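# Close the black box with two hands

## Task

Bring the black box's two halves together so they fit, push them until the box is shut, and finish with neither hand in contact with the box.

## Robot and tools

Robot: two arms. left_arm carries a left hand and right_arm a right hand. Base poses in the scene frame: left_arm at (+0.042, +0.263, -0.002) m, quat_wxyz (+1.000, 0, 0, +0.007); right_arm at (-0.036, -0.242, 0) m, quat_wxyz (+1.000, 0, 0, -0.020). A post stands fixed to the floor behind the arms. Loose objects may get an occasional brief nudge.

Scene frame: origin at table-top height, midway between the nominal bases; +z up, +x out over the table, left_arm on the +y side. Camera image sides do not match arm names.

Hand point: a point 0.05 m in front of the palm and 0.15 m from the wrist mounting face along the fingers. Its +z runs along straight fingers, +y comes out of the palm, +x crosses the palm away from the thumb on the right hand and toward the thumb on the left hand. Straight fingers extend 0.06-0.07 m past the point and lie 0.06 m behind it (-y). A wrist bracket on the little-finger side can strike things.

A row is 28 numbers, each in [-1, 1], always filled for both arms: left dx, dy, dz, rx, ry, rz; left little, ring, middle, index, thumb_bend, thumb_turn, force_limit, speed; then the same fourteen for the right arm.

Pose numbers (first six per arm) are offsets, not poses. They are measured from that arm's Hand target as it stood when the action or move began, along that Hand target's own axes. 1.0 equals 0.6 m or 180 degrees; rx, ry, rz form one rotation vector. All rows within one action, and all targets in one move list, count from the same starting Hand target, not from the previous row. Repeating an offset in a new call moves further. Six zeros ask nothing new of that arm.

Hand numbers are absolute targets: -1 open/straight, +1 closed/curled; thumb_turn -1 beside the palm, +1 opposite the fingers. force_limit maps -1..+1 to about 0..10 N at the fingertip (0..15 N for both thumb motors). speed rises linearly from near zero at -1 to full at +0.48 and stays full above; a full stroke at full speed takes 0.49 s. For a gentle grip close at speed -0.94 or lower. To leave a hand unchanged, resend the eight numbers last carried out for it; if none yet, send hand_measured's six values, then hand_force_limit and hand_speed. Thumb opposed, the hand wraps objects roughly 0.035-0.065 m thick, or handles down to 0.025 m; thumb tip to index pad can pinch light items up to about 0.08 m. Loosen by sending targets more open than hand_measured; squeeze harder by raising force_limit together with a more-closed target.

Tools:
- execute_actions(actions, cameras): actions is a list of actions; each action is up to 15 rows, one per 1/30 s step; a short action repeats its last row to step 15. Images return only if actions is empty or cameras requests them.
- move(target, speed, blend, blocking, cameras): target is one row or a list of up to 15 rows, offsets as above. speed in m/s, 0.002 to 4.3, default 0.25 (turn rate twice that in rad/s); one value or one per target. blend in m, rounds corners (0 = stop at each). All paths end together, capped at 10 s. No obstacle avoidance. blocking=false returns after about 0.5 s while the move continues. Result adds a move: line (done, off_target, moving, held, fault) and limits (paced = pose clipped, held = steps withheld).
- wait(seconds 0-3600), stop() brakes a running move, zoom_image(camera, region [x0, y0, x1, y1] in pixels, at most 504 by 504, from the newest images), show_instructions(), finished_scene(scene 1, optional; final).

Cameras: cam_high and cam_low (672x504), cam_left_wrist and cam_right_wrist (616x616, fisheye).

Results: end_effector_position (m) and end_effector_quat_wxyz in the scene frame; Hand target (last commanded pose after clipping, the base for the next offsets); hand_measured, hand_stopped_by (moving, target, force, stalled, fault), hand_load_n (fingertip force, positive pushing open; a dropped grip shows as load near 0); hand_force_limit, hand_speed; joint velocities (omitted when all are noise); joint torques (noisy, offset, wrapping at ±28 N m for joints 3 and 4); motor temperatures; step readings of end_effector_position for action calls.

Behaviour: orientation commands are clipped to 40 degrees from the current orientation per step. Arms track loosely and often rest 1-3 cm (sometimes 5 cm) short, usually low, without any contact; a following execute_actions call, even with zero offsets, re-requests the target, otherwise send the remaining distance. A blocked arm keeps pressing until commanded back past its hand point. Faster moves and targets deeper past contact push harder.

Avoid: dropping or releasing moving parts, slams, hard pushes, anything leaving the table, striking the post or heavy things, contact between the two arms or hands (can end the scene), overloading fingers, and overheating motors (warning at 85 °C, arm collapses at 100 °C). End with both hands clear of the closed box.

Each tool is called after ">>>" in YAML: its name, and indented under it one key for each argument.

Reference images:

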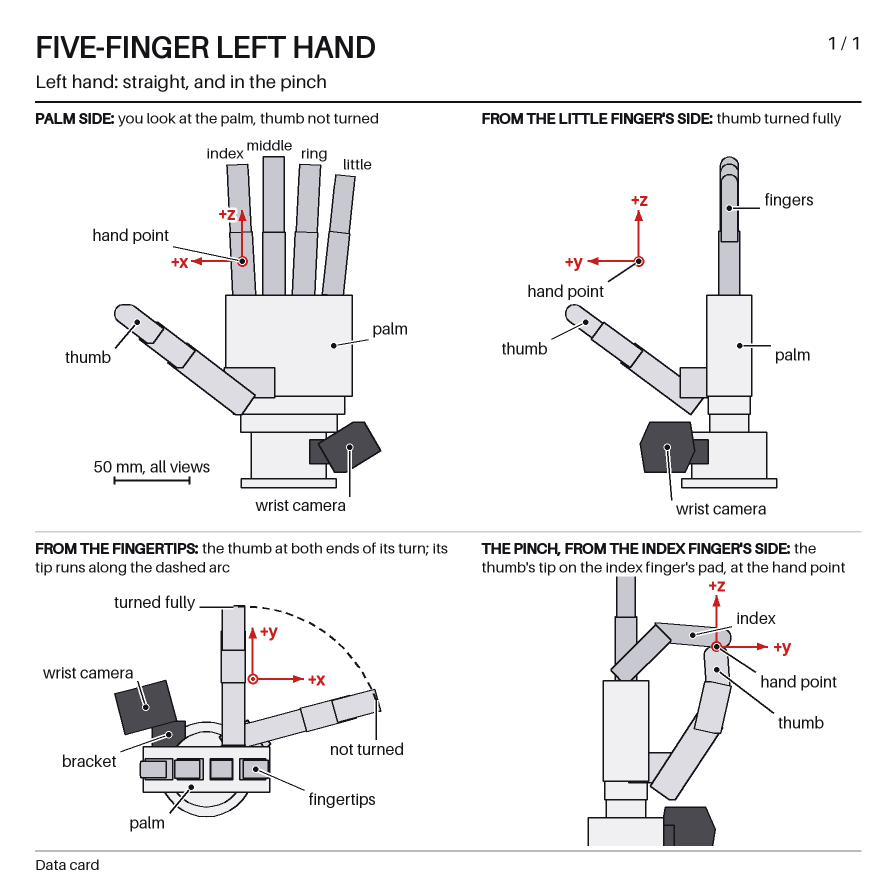

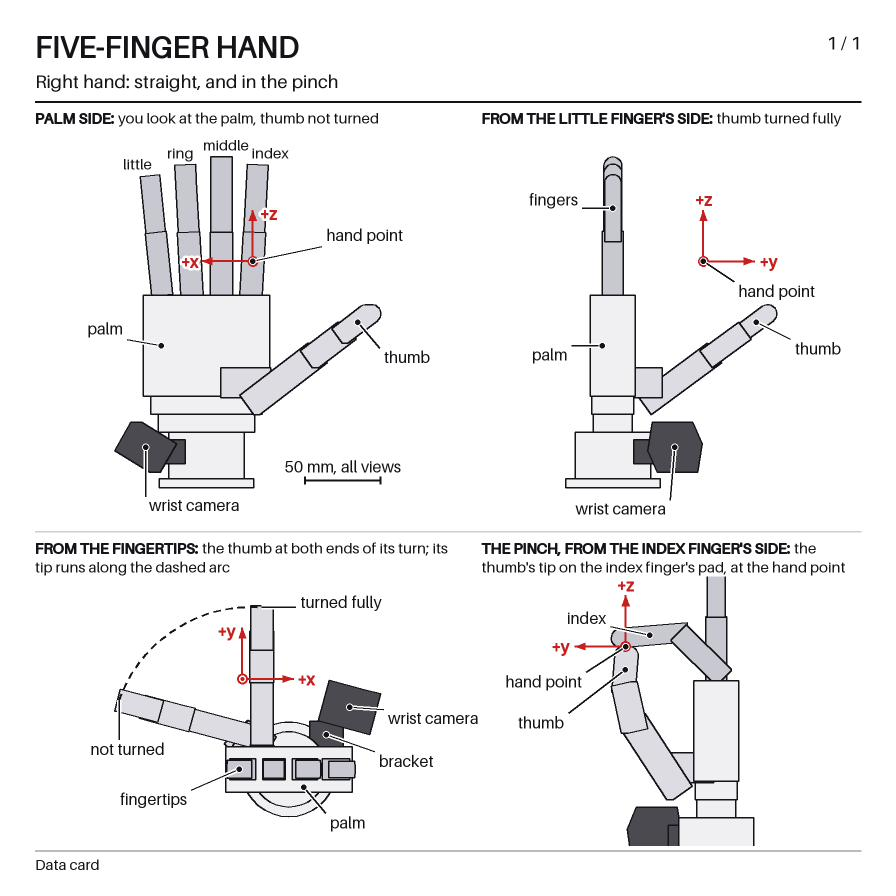

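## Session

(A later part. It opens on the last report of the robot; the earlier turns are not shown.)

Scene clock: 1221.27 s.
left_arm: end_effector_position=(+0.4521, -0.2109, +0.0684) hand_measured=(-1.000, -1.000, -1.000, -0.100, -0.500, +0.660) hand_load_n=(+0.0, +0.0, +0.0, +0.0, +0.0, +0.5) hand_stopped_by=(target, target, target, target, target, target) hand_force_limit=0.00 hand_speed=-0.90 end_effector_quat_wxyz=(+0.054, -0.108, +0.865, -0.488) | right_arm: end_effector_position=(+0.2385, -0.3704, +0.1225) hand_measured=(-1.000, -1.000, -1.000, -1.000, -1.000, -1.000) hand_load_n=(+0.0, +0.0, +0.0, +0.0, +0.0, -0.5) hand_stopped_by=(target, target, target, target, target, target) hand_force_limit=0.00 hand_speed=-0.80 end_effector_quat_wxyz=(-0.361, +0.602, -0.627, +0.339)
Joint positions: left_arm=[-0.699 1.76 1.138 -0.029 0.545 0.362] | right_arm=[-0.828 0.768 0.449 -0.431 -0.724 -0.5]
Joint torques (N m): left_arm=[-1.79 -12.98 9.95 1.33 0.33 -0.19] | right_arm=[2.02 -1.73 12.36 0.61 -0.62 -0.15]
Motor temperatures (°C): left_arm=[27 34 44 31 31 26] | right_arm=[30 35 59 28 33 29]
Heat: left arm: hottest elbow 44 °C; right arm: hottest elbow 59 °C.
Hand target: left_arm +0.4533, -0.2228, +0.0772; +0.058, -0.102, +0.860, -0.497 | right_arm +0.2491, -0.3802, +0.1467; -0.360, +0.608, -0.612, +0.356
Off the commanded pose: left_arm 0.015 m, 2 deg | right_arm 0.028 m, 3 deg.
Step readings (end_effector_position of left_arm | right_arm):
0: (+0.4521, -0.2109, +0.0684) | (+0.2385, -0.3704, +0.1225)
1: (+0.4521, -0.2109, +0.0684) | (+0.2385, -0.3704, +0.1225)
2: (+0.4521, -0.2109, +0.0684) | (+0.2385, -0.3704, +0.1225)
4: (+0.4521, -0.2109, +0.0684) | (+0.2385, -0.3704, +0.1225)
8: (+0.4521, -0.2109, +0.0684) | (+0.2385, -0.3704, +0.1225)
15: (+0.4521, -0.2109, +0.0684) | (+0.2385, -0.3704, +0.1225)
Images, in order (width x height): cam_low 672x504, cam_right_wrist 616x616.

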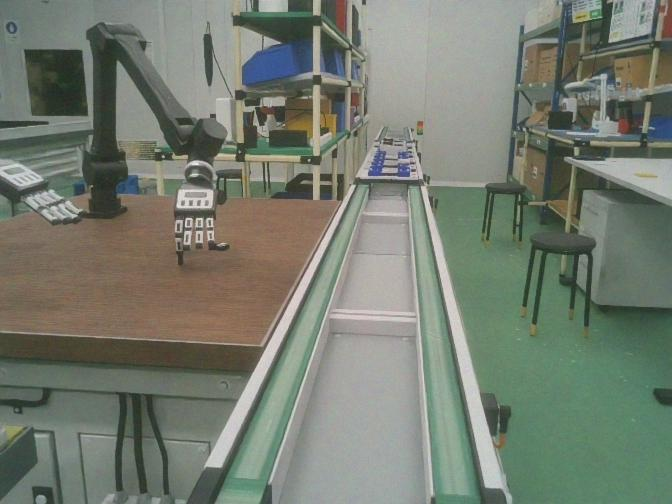

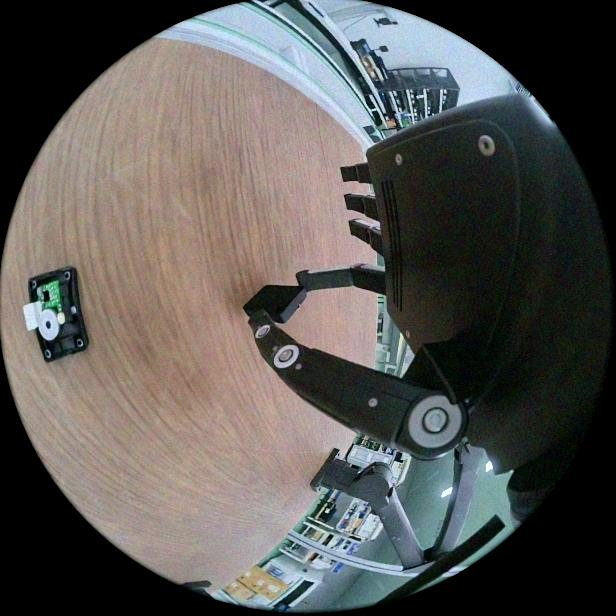

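>>> execute_actions:
  actions:
    - [[0,0,0,0,0,0,-1,-1,-1,0.5,-0.5,0.66,0.0,-0.9,0,0,0,0,0,0,-1,-1,-1,-1,-1,-1,0,-0.8]]
  cameras: ["cam_right_wrist", "cam_low"]

>>> zoom_image:
  camera: "cam_right_wrist"
  region: [220, 220, 340, 340]

>>> zoom_image:
  camera: "cam_low"
  region: [140, 210, 220, 290]

Scene clock: 1225.47 s.
left_arm: end_effector_position=(+0.4522, -0.2110, +0.0685) hand_measured=(-1.000, -1.000, -1.000, +0.046, -0.502, +0.660) hand_load_n=(+0.0, +0.0, +0.0, +6.0, +7.5, +0.0) hand_stopped_by=(target, target, target, force, target, target) hand_force_limit=0.00 hand_speed=-0.90 end_effector_quat_wxyz=(+0.054, -0.108, +0.864, -0.488) | right_arm: end_effector_position=(+0.2385, -0.3704, +0.1225) hand_measured=(-1.000, -1.000, -1.000, -1.000, -1.000, -1.000) hand_load_n=(+0.0, +0.0, +0.0, +0.0, +0.0, +0.0) hand_stopped_by=(target, target, target, target, target, target) hand_force_limit=0.00 hand_speed=-0.80 end_effector_quat_wxyz=(-0.361, +0.602, -0.627, +0.339)
Joint positions: left_arm=[-0.699 1.76 1.138 -0.028 0.545 0.361] | right_arm=[-0.828 0.768 0.449 -0.431 -0.724 -0.5]
Joint torques (N m): left_arm=[-2.14 -12.63 9.66 1.33 0.32 -0.11] | right_arm=[2.14 -1.79 12.34 0.58 -0.6 -0.15]
Motor temperatures (°C): left_arm=[27 34 44 31 31 26] | right_arm=[30 35 59 28 33 29]
Heat: left arm: hottest elbow 44 °C; right arm: hottest elbow 59 °C.
Hand target: left_arm +0.4533, -0.2228, +0.0772; +0.058, -0.102, +0.860, -0.497 | right_arm +0.2491, -0.3802, +0.1467; -0.360, +0.608, -0.612, +0.356
Off the commanded pose: left_arm 0.015 m, 2 deg | right_arm 0.028 m, 3 deg.
Step readings (end_effector_position of left_arm | right_arm):
0: (+0.4521, -0.2109, +0.0684) | (+0.2385, -0.3704, +0.1225)
1: (+0.4521, -0.2109, +0.0684) | (+0.2385, -0.3704, +0.1225)
2: (+0.4521, -0.2109, +0.0684) | (+0.2385, -0.3704, +0.1225)
4: (+0.4521, -0.2109, +0.0684) | (+0.2385, -0.3704, +0.1225)
8: (+0.4521, -0.2109, +0.0684) | (+0.2385, -0.3704, +0.1225)
15: (+0.4521, -0.2109, +0.0684) | (+0.2385, -0.3704, +0.1225)
Images, in order (width x height): cam_low 672x504, cam_right_wrist 616x616.

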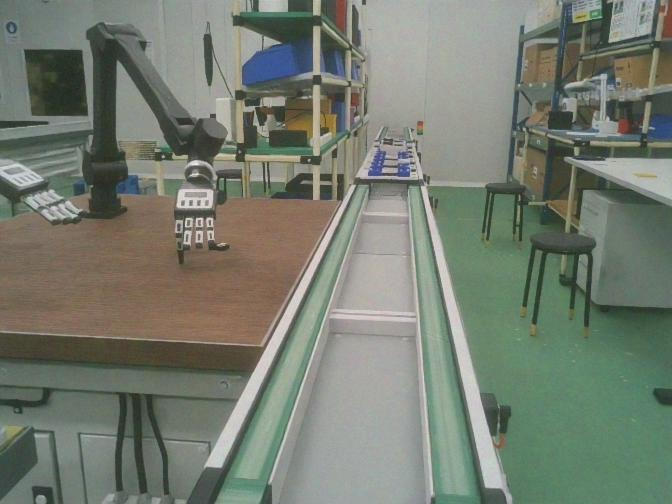

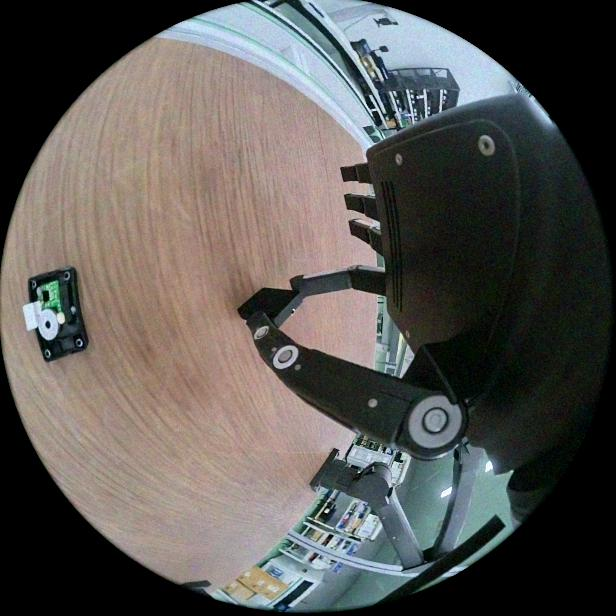

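Scaled by 4.200 from the camera's image (finer frame: 880x880).

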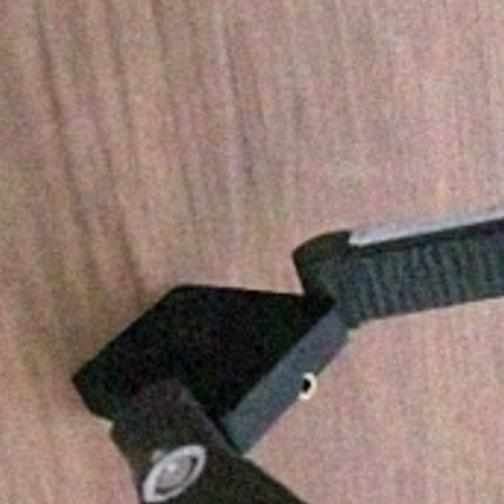

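Scaled by 6.300 from the camera's image (finer frame: 960x720).

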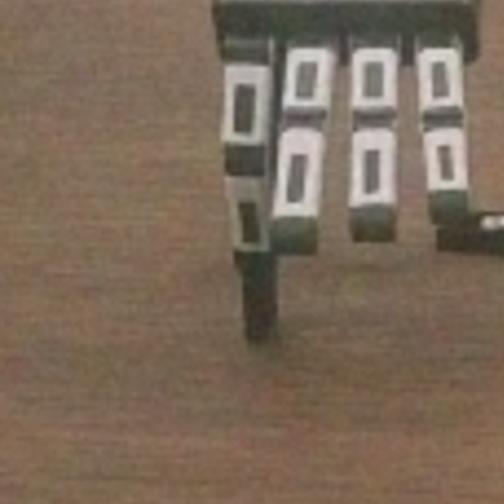

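>>> move:
  target: [0,-0.0866,-0.05,0,0,0,-1,-1,-1,0.5,-0.5,0.66,0.0,-0.9,0,0,0,0,0,0,-1,-1,-1,-1,-1,-1,0,-0.8]
  cameras: ["cam_right_wrist","cam_low"]
  speed: 0.03

>>> zoom_image:
  camera: "cam_right_wrist"
  region: [220, 220, 340, 340]

>>> zoom_image:
  camera: "cam_low"
  region: [140, 180, 220, 260]

Scene clock: 1234.37 s.
left_arm: end_effector_position=(+0.4427, -0.2033, +0.1007) hand_measured=(-1.000, -1.000, -1.000, +0.046, -0.502, +0.660) hand_load_n=(+0.0, +0.0, +0.0, +6.0, +8.0, -0.5) hand_stopped_by=(target, target, target, force, target, target) hand_force_limit=0.00 hand_speed=-0.90 end_effector_quat_wxyz=(+0.042, -0.115, +0.871, -0.476) | right_arm: end_effector_position=(+0.2385, -0.3704, +0.1225) hand_measured=(-1.000, -1.000, -1.000, -1.000, -1.000, -1.000) hand_load_n=(+0.0, +0.0, +0.0, +0.0, +0.0, +0.0) hand_stopped_by=(target, target, target, target, target, target) hand_force_limit=0.00 hand_speed=-0.80 end_effector_quat_wxyz=(-0.361, +0.602, -0.627, +0.339)
Joint positions: left_arm=[-0.699 1.695 1.164 -0.158 0.545 0.36] | right_arm=[-0.828 0.768 0.449 -0.431 -0.724 -0.5]
Joint torques (N m): left_arm=[-2.14 -13.74 13.41 0.59 0.4 -0.13] | right_arm=[2.2 -1.79 12.41 0.61 -0.62 -0.14]
Motor temperatures (°C): left_arm=[27 35 44 31 31 26] | right_arm=[30 35 60 28 33 29]
Heat: left arm: hottest elbow 44 °C; right arm: hottest elbow 60 °C.
Hand target: left_arm +0.4532, -0.2226, +0.1372; +0.058, -0.102, +0.860, -0.497 | right_arm +0.2491, -0.3802, +0.1467; -0.360, +0.608, -0.612, +0.356
Off the commanded pose: left_arm 0.043 m, 4 deg | right_arm 0.028 m, 3 deg.
move: off_target (left_arm)
Images, in order (width x height): cam_low 672x504, cam_right_wrist 616x616.

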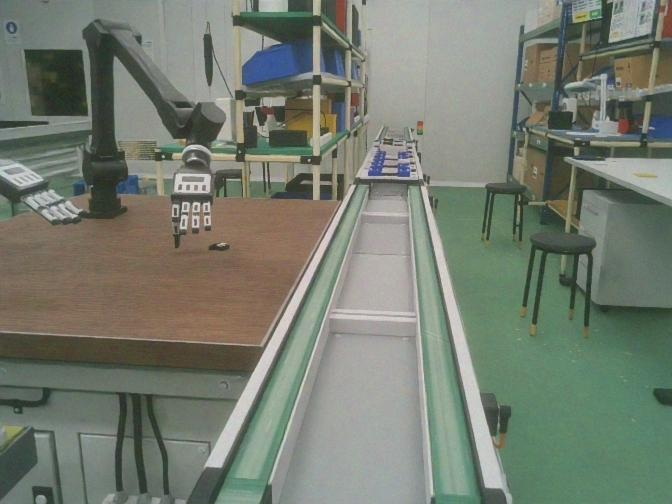

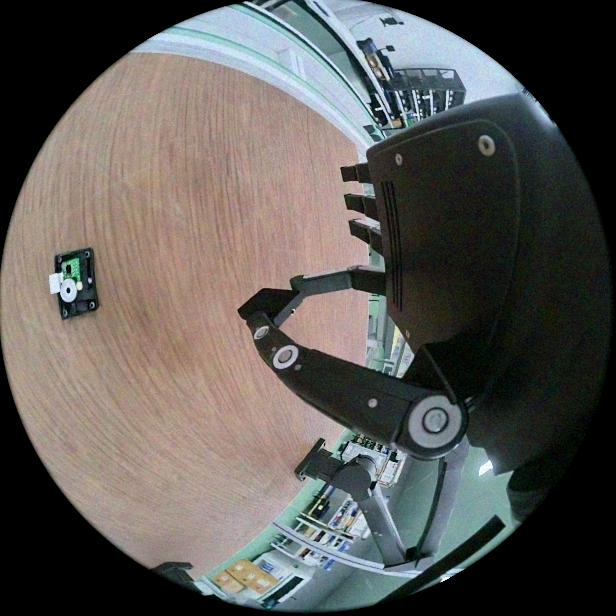

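Scaled by 4.200 from the camera's image (finer frame: 880x880).

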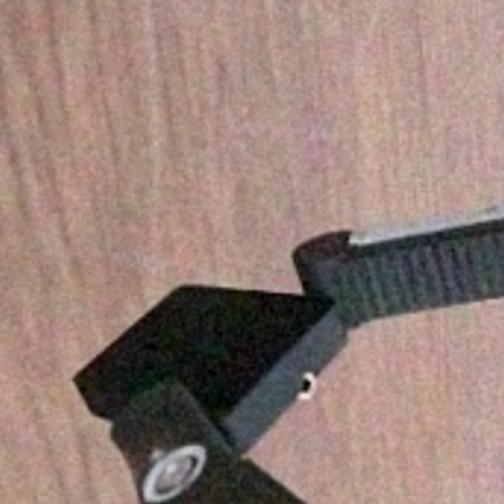

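Scaled by 6.300 from the camera's image (finer frame: 960x720).

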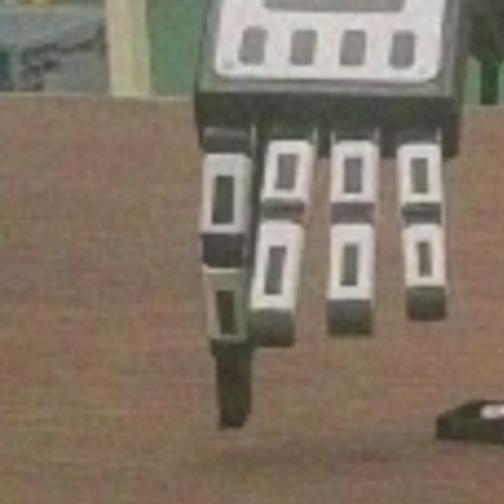

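>>> move:
  target:
    - [0,-0.0433,-0.025,0,0,0,-1,-1,-1,0.5,-0.5,0.66,0.0,-0.9,0,0,0,0,0,0,-1,-1,-1,-1,-1,-1,0,-0.8]
    - [0,-0.0433,-0.025,0,-0.2142,0.3571,-1,-1,-1,0.5,-0.5,0.66,0.0,-0.9,0,0,0,0,0,0,-1,-1,-1,-1,-1,-1,0,-0.8]
  cameras: ["cam_right_wrist","cam_low", "cam_high"]
  speed: 0.15
  blend: 0.01

>>> zoom_image:
  camera: "cam_right_wrist"
  region: [220, 220, 340, 340]

>>> zoom_image:
  camera: "cam_low"
  region: [120, 180, 220, 280]

Scene clock: 1244.97 s.
left_arm: end_effector_position=(+0.4607, -0.2170, +0.1702) hand_measured=(-1.000, -1.000, -1.000, +0.046, -0.502, +0.660) hand_load_n=(+0.0, +0.0, +0.0, +6.0, +7.5, +0.0) hand_stopped_by=(target, target, target, force, target, target) hand_force_limit=0.00 hand_speed=-0.90 end_effector_quat_wxyz=(+0.574, +0.204, +0.721, -0.331) | right_arm: end_effector_position=(+0.2385, -0.3704, +0.1225) hand_measured=(-1.000, -1.000, -1.000, -1.000, -1.000, -1.000) hand_load_n=(+0.0, +0.0, +0.0, +0.0, +0.0, +0.0) hand_stopped_by=(target, target, target, target, target, target) hand_force_limit=0.00 hand_speed=-0.80 end_effector_quat_wxyz=(-0.361, +0.602, -0.627, +0.339)
Joint positions: left_arm=[-1.001 1.601 0.861 0.615 -0.187 1.301] | right_arm=[-0.828 0.768 0.449 -0.431 -0.724 -0.5]
Joint torques (N m): left_arm=[-2.08 -10.29 7.91 1.78 -0.12 0.07] | right_arm=[2.2 -1.61 12.34 0.62 -0.61 -0.14]
Motor temperatures (°C): left_arm=[27 35 45 31 31 26] | right_arm=[30 35 60 28 33 29]
Heat: left arm: hottest elbow 45 °C; right arm: hottest elbow 60 °C.
Hand target: left_arm +0.4533, -0.2226, +0.1672; +0.575, +0.212, +0.717, -0.332 | right_arm +0.2491, -0.3802, +0.1467; -0.360, +0.608, -0.612, +0.356
Off the commanded pose: left_arm 0.010 m, 1 deg | right_arm 0.028 m, 3 deg.
move: done
Images, in order (width x height): cam_high 672x504, cam_low 672x504, cam_right_wrist 616x616.

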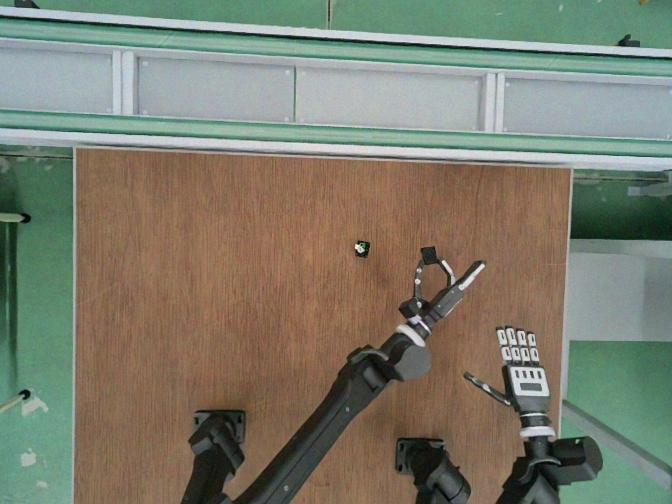

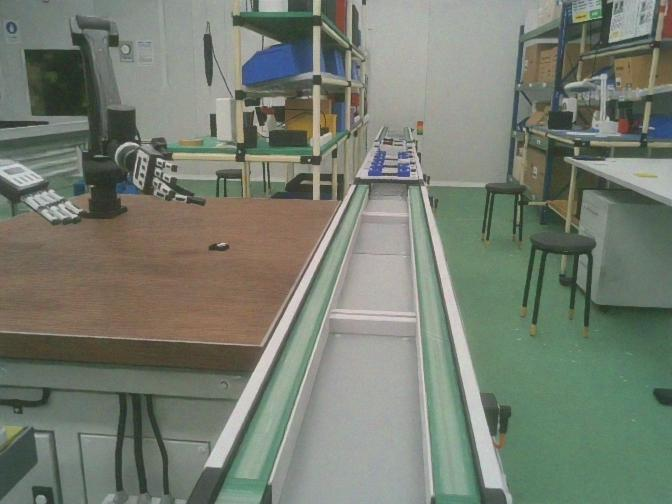

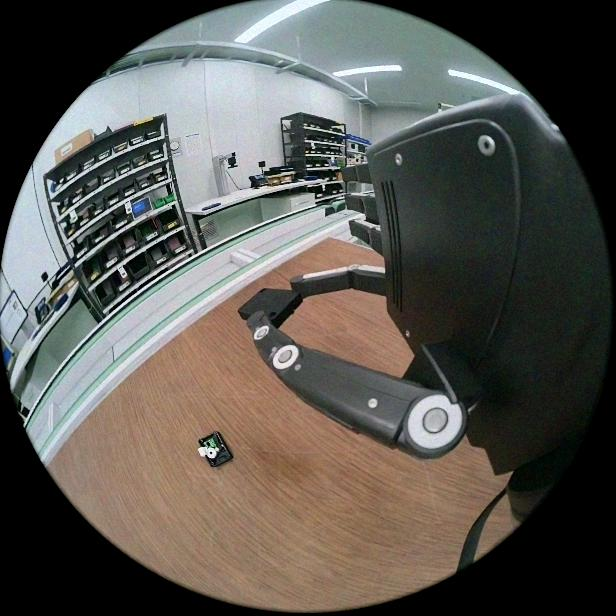

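Scaled by 4.200 from the camera's image (finer frame: 880x880).

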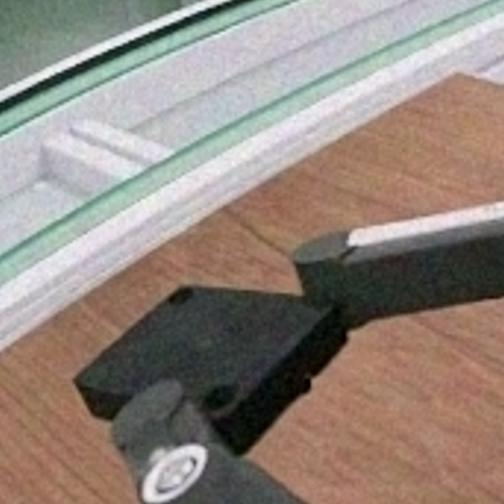

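Scaled by 5.040 from the camera's image (finer frame: 960x720).

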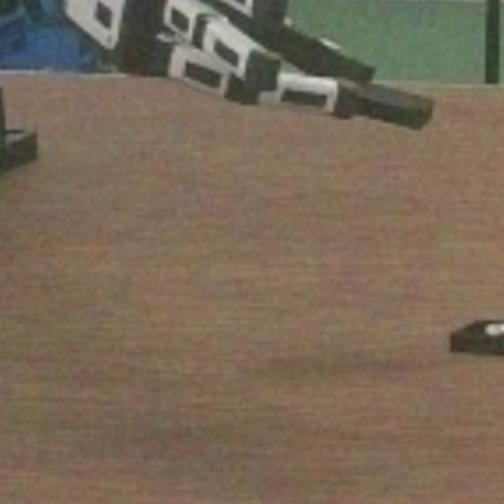

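>>> zoom_image:
  camera: "cam_high"
  region: [400, 230, 460, 290]

>>> zoom_image:
  camera: "cam_high"
  region: [340, 225, 385, 270]

Scaled by 8.400 from the camera's image (finer frame: 960x720).

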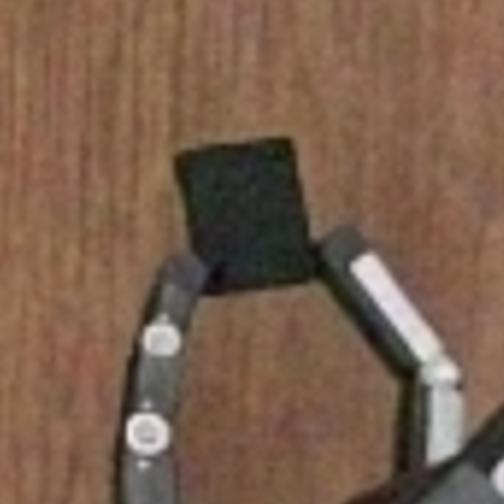

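Scaled by 11.200 from the camera's image (finer frame: 960x720).

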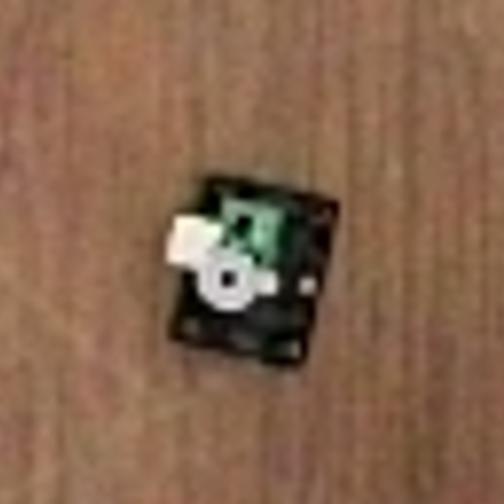

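>>> move:
  target: [-0.0172,0.1862,-0.1547,0.123,0.011,0.049,-1,-1,-1,0.5,-0.5,0.66,0.0,-0.9,0,0,0,0,0,0,-1,-1,-1,-1,-1,-1,0,-0.8]
  cameras: ["cam_right_wrist","cam_low", "cam_high"]
  speed: 0.12

>>> zoom_image:
  camera: "cam_high"
  region: [330, 220, 390, 280]

>>> zoom_image:
  camera: "cam_low"
  region: [160, 180, 260, 280]

>>> zoom_image:
  camera: "cam_right_wrist"
  region: [200, 220, 400, 420]

Scene clock: 1276.63 s.
left_arm: end_effector_position=(+0.4670, -0.0829, +0.1522) hand_measured=(-1.000, -1.000, -1.000, +0.046, -0.502, +0.660) hand_load_n=(+0.0, +0.0, +0.0, +6.0, +7.5, +0.0) hand_stopped_by=(target, target, target, force, target, target) hand_force_limit=0.00 hand_speed=-0.90 end_effector_quat_wxyz=(+0.521, +0.376, +0.641, -0.419) | right_arm: end_effector_position=(+0.2385, -0.3704, +0.1225) hand_measured=(-1.000, -1.000, -1.000, -1.000, -1.000, -1.000) hand_load_n=(+0.0, +0.0, +0.0, -0.5, +0.0, +0.0) hand_stopped_by=(target, target, target, target, target, target) hand_force_limit=0.00 hand_speed=-0.80 end_effector_quat_wxyz=(-0.361, +0.602, -0.627, +0.339)
Joint positions: left_arm=[-0.564 1.439 0.571 0.735 0.654 1.505] | right_arm=[-0.828 0.768 0.449 -0.431 -0.724 -0.5]
Joint torques (N m): left_arm=[0.15 -8.94 6.69 1.58 0.32 0.11] | right_arm=[2.02 -1.79 12.33 0.64 -0.62 -0.15]
Motor temperatures (°C): left_arm=[27 34 41 31 31 26] | right_arm=[30 35 60 28 33 29]
Heat: left arm: hottest elbow 41 °C; right arm: hottest elbow 60 °C.
Hand target: left_arm +0.4692, -0.0778, +0.1621; +0.535, +0.378, +0.631, -0.415 | right_arm +0.2491, -0.3802, +0.1467; -0.360, +0.608, -0.612, +0.356
Off the commanded pose: left_arm 0.011 m, 2 deg | right_arm 0.028 m, 3 deg.
move: off_target (left_arm)
Images, in order (width x height): cam_high 672x504, cam_low 672x504, cam_right_wrist 616x616.

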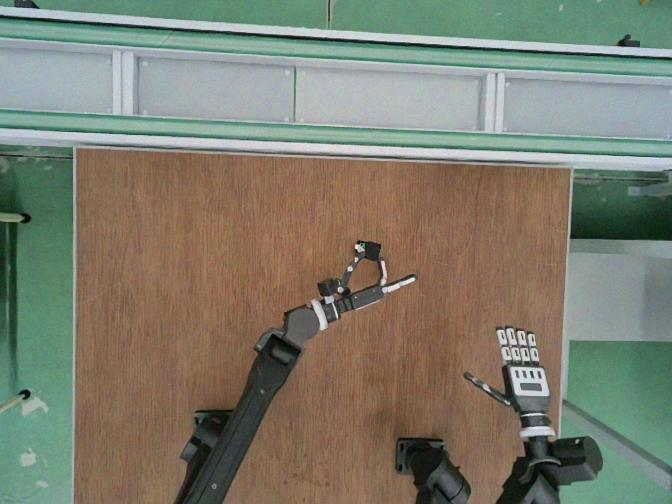

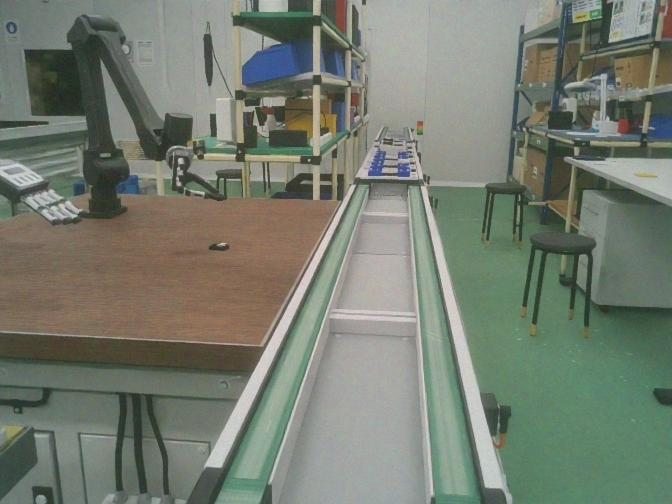

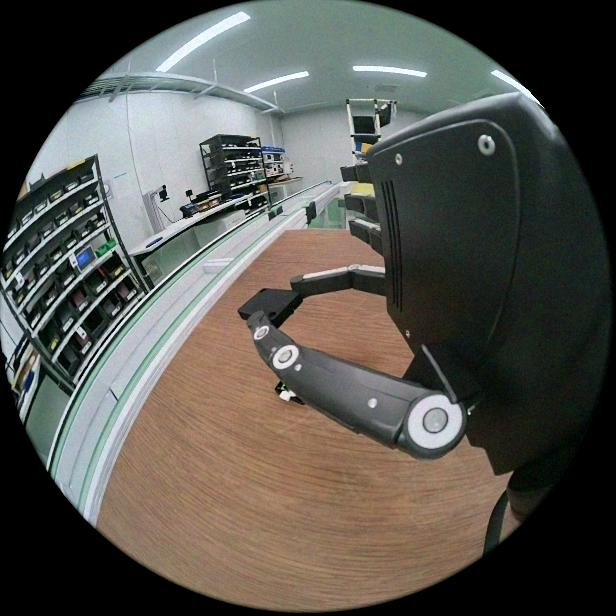

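Scaled by 8.400 from the camera's image (finer frame: 960x720).

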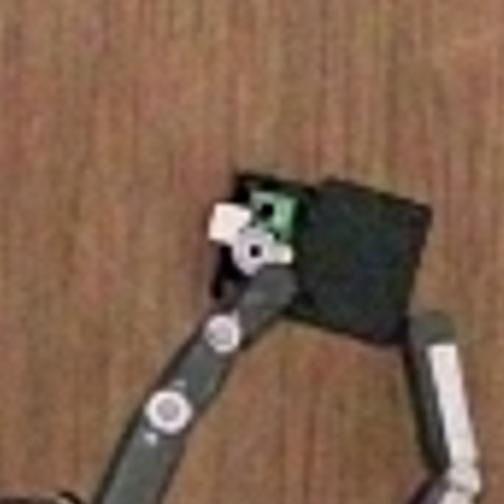

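Scaled by 5.040 from the camera's image (finer frame: 960x720).

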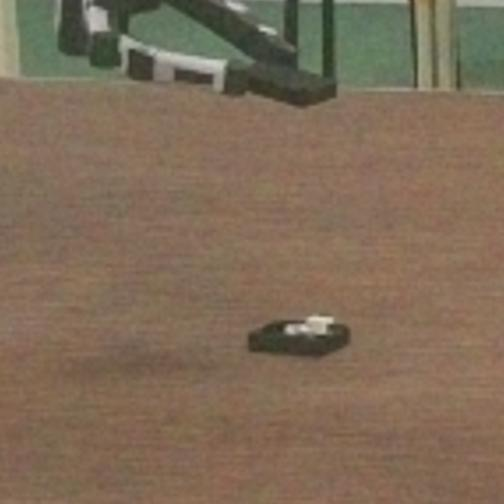

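Scaled by 2.520 from the camera's image (finer frame: 880x880).

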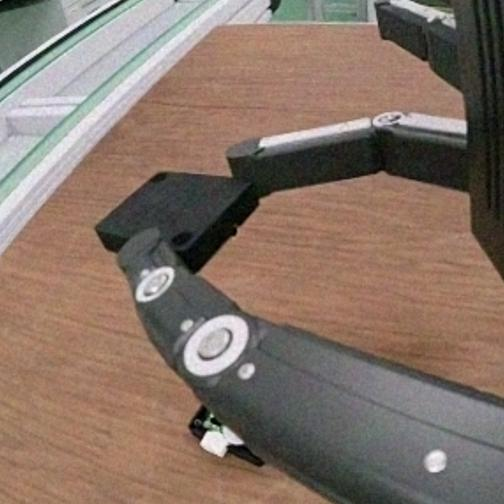

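>>> move:
  target: [0.11,0.0283,-0.0063,0,0,0,-1,-1,-1,0.5,-0.5,0.66,0.0,-0.9,0,0,0,0,0,0,-1,-1,-1,-1,-1,-1,0,-0.8]
  cameras: ["cam_right_wrist","cam_low", "cam_high"]
  speed: 0.08

>>> zoom_image:
  camera: "cam_high"
  region: [330, 220, 390, 280]

>>> zoom_image:
  camera: "cam_low"
  region: [180, 200, 260, 280]

>>> zoom_image:
  camera: "cam_right_wrist"
  region: [200, 240, 360, 400]

Scene clock: 1287.70 s.
left_arm: end_effector_position=(+0.4697, -0.0733, +0.0937) hand_measured=(-1.000, -1.000, -1.000, +0.046, -0.502, +0.660) hand_load_n=(+0.0, +0.0, +0.0, +6.0, +8.0, +0.0) hand_stopped_by=(target, target, target, force, target, target) hand_force_limit=0.00 hand_speed=-0.90 end_effector_quat_wxyz=(+0.526, +0.379, +0.634, -0.421) | right_arm: end_effector_position=(+0.2385, -0.3704, +0.1225) hand_measured=(-1.000, -1.000, -1.000, -1.000, -1.000, -1.000) hand_load_n=(+0.0, +0.0, +0.0, +0.0, +0.0, +0.0) hand_stopped_by=(target, target, target, target, target, target) hand_force_limit=0.00 hand_speed=-0.80 end_effector_quat_wxyz=(-0.361, +0.602, -0.627, +0.339)
Joint positions: left_arm=[-0.534 1.638 0.523 0.996 0.69 1.511] | right_arm=[-0.828 0.768 0.449 -0.431 -0.724 -0.5]
Joint torques (N m): left_arm=[0.26 -8.23 5.04 1.76 0.28 0.07] | right_arm=[2.02 -1.85 12.37 0.62 -0.63 -0.17]
Motor temperatures (°C): left_arm=[27 34 41 31 31 26] | right_arm=[30 34 60 28 33 29]
Heat: left arm: hottest elbow 41 °C; right arm: hottest elbow 60 °C.
Hand target: left_arm +0.4741, -0.0659, +0.0952; +0.535, +0.378, +0.631, -0.415 | right_arm +0.2491, -0.3802, +0.1467; -0.360, +0.608, -0.612, +0.356
Off the commanded pose: left_arm 0.009 m, 1 deg | right_arm 0.028 m, 3 deg.
move: done
Images, in order (width x height): cam_high 672x504, cam_low 672x504, cam_right_wrist 616x616.

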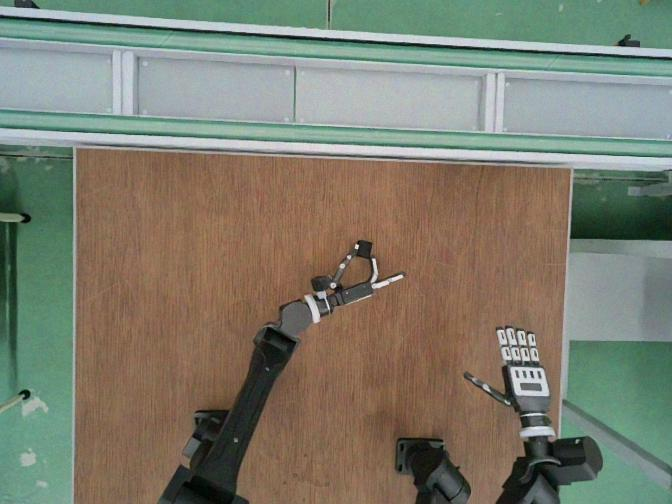

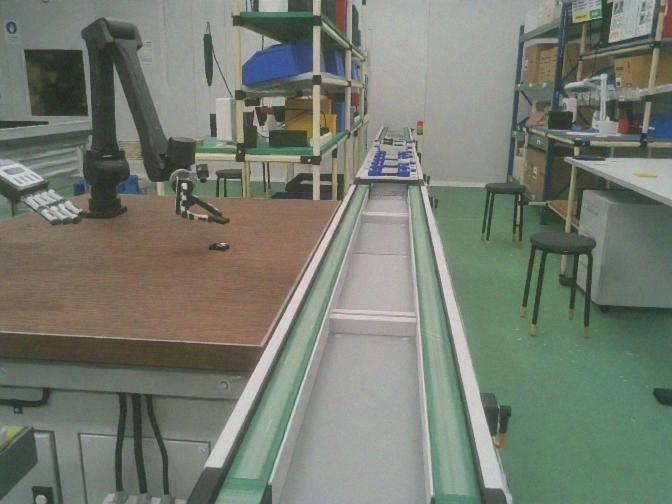

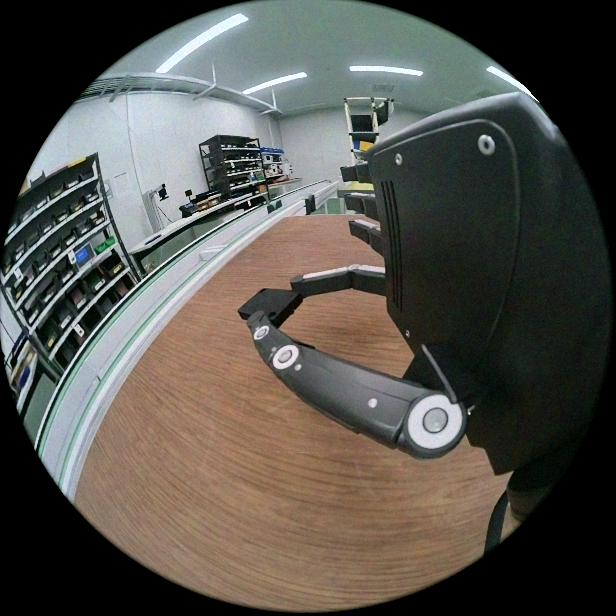

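Scaled by 8.400 from the camera's image (finer frame: 960x720).

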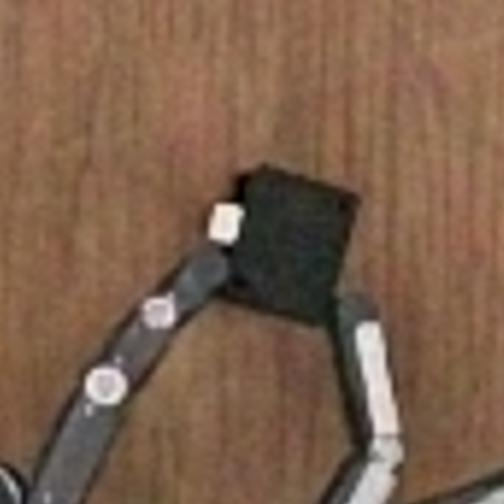

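Scaled by 6.300 from the camera's image (finer frame: 960x720).

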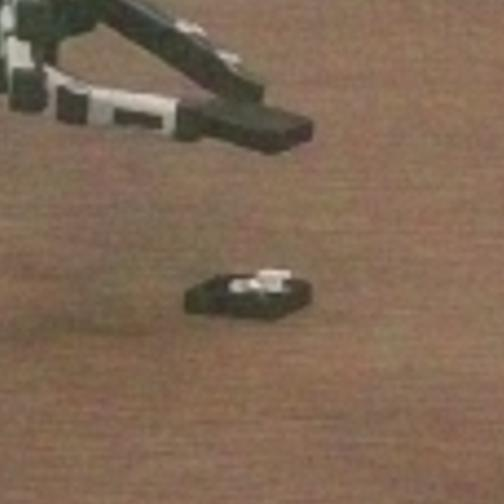

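Scaled by 3.150 from the camera's image (finer frame: 880x880).

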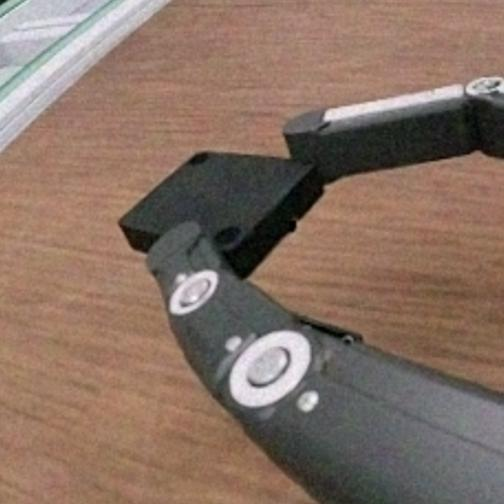

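>>> execute_actions:
  actions: []

Scene clock: 1310.47 s.
left_arm: end_effector_position=(+0.4697, -0.0733, +0.0937) hand_measured=(-1.000, -1.000, -1.000, +0.046, -0.502, +0.660) hand_load_n=(+0.0, +0.0, +0.5, +6.0, +8.0, +0.0) hand_stopped_by=(target, target, target, force, target, target) hand_force_limit=0.00 hand_speed=-0.90 end_effector_quat_wxyz=(+0.526, +0.379, +0.634, -0.421) | right_arm: end_effector_position=(+0.2385, -0.3704, +0.1225) hand_measured=(-1.000, -1.000, -1.000, -1.000, -1.000, -1.000) hand_load_n=(+0.0, +0.0, +0.0, -0.5, +0.0, +0.0) hand_stopped_by=(target, target, target, target, target, target) hand_force_limit=0.00 hand_speed=-0.80 end_effector_quat_wxyz=(-0.361, +0.602, -0.627, +0.339)
Joint positions: left_arm=[-0.534 1.638 0.523 0.996 0.69 1.511] | right_arm=[-0.828 0.768 0.449 -0.431 -0.724 -0.5]
Joint velocities: within noise
Joint torques (N m): left_arm=[-0.26 -8.53 5 1.66 0.31 0.07] | right_arm=[2.02 -1.67 12.41 0.61 -0.63 -0.15]
Motor temperatures (°C): left_arm=[27 33 38 31 31 26] | right_arm=[30 34 60 28 32 29]
Heat: left arm: hottest elbow 38 °C; right arm: hottest elbow 60 °C.
Hand target: left_arm +0.4741, -0.0659, +0.0952; +0.535, +0.378, +0.631, -0.415 | right_arm +0.2491, -0.3802, +0.1467; -0.360, +0.608, -0.612, +0.356
Off the commanded pose: left_arm 0.009 m, 1 deg | right_arm 0.028 m, 3 deg.

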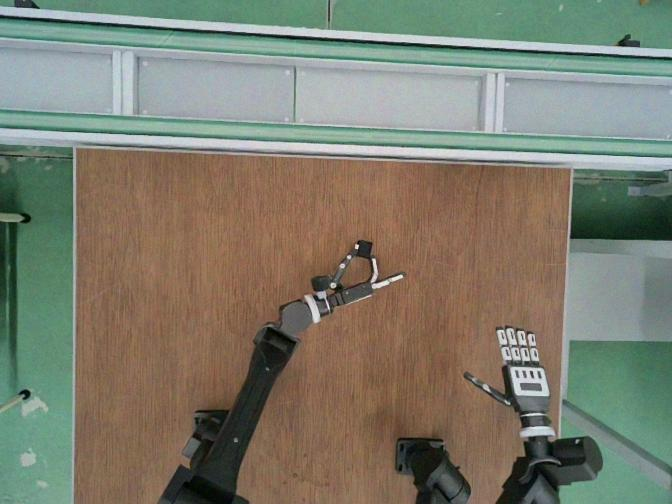

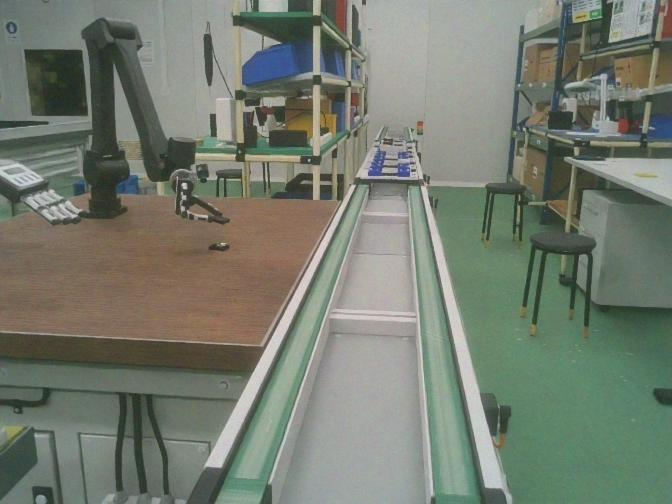

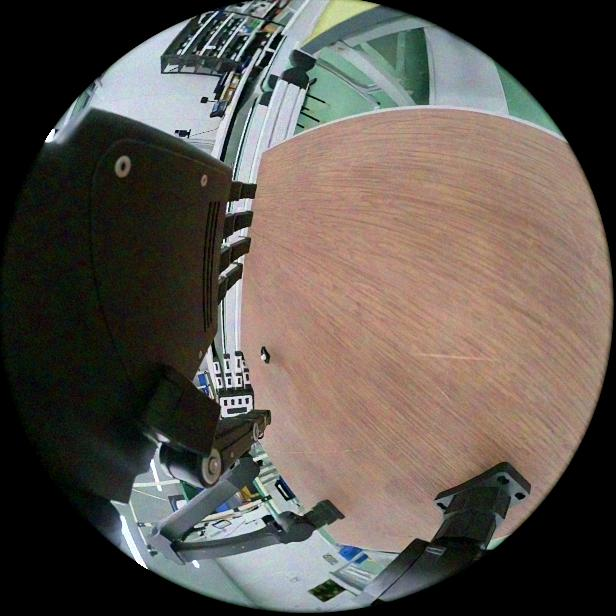

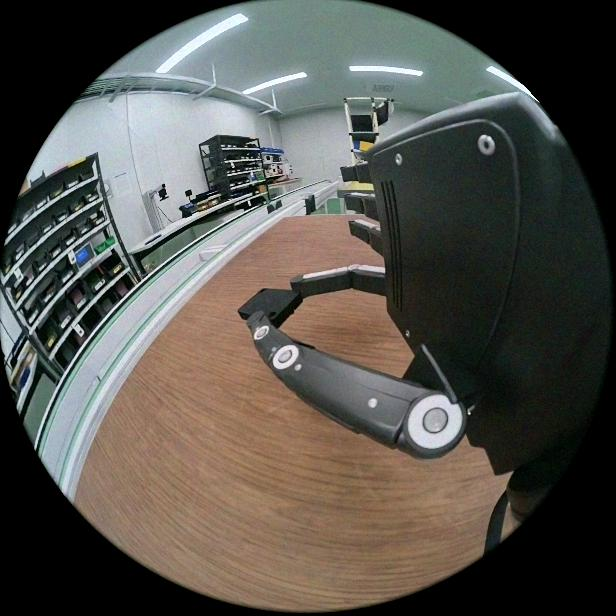

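>>> move:
  target: [0.0331,0.0052,-0.0004,0,0,0,-1,-1,-1,0.5,-0.5,0.66,0.0,-0.9, 0,0,0,0,0,0,-1,-1,-1,-1,-1,-1,0,-0.8]
  speed: 0.05
  cameras: ["cam_high","cam_low","cam_right_wrist"]

>>> zoom_image:
  camera: "cam_high"
  region: [330, 220, 390, 280]

>>> zoom_image:
  camera: "cam_low"
  region: [180, 200, 260, 260]

Scene clock: 1316.97 s.
left_arm: end_effector_position=(+0.4696, -0.0716, +0.0744) hand_measured=(-1.000, -1.000, -1.000, +0.046, -0.502, +0.660) hand_load_n=(+0.0, +0.0, +0.0, +6.0, +8.0, +0.0) hand_stopped_by=(target, target, target, force, target, target) hand_force_limit=0.00 hand_speed=-0.90 end_effector_quat_wxyz=(+0.527, +0.379, +0.633, -0.421) | right_arm: end_effector_position=(+0.2385, -0.3704, +0.1225) hand_measured=(-1.000, -1.000, -1.000, -1.000, -1.000, -1.000) hand_load_n=(+0.0, +0.0, +0.0, +0.0, +0.0, +0.0) hand_stopped_by=(target, target, target, target, target, target) hand_force_limit=0.00 hand_speed=-0.80 end_effector_quat_wxyz=(-0.361, +0.602, -0.627, +0.339)
Joint positions: left_arm=[-0.53 1.709 0.516 1.076 0.695 1.512] | right_arm=[-0.828 0.768 0.449 -0.431 -0.724 -0.5]
Joint torques (N m): left_arm=[0.26 -7.77 4.4 1.7 0.33 0.11] | right_arm=[2.32 -1.61 12.38 0.58 -0.63 -0.15]
Motor temperatures (°C): left_arm=[27 33 38 31 31 26] | right_arm=[30 34 60 28 32 29]
Heat: left arm: hottest elbow 38 °C; right arm: hottest elbow 60 °C.
Hand target: left_arm +0.4740, -0.0638, +0.0751; +0.535, +0.378, +0.631, -0.415 | right_arm +0.2491, -0.3802, +0.1467; -0.360, +0.608, -0.612, +0.356
Off the commanded pose: left_arm 0.009 m, 1 deg | right_arm 0.028 m, 3 deg.
move: done

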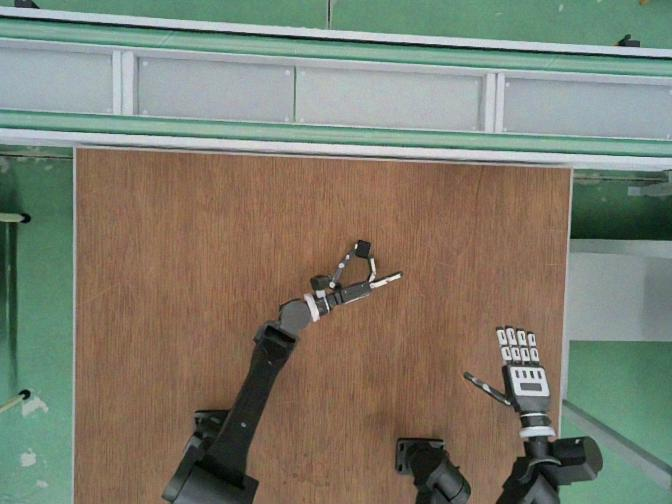

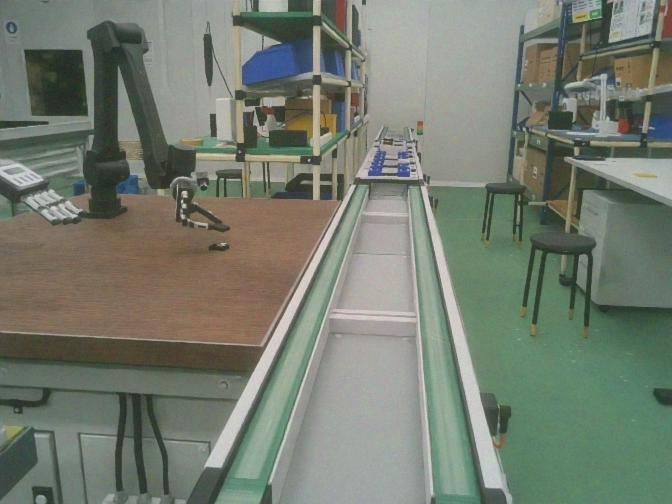

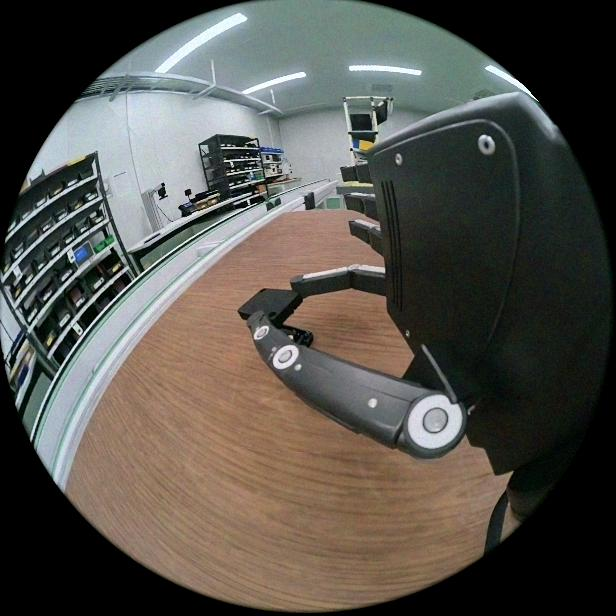

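Scaled by 8.400 from the camera's image (finer frame: 960x720).

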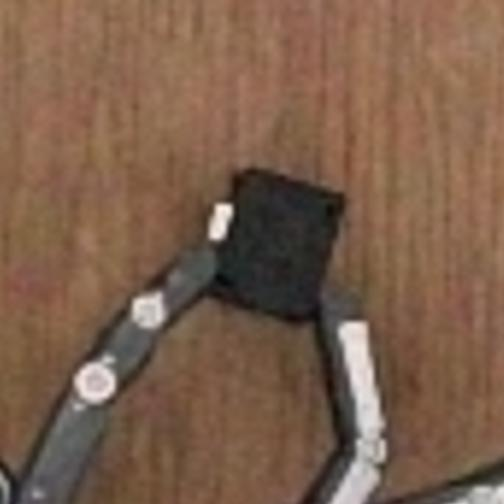

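Scaled by 6.300 from the camera's image (finer frame: 960x720).

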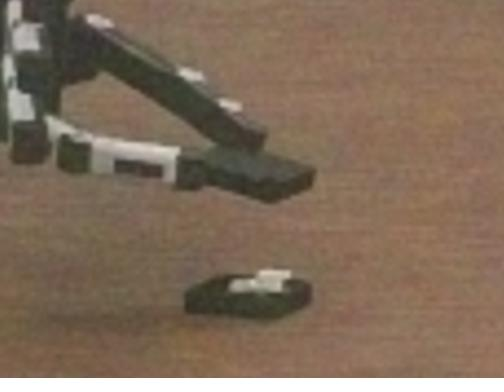

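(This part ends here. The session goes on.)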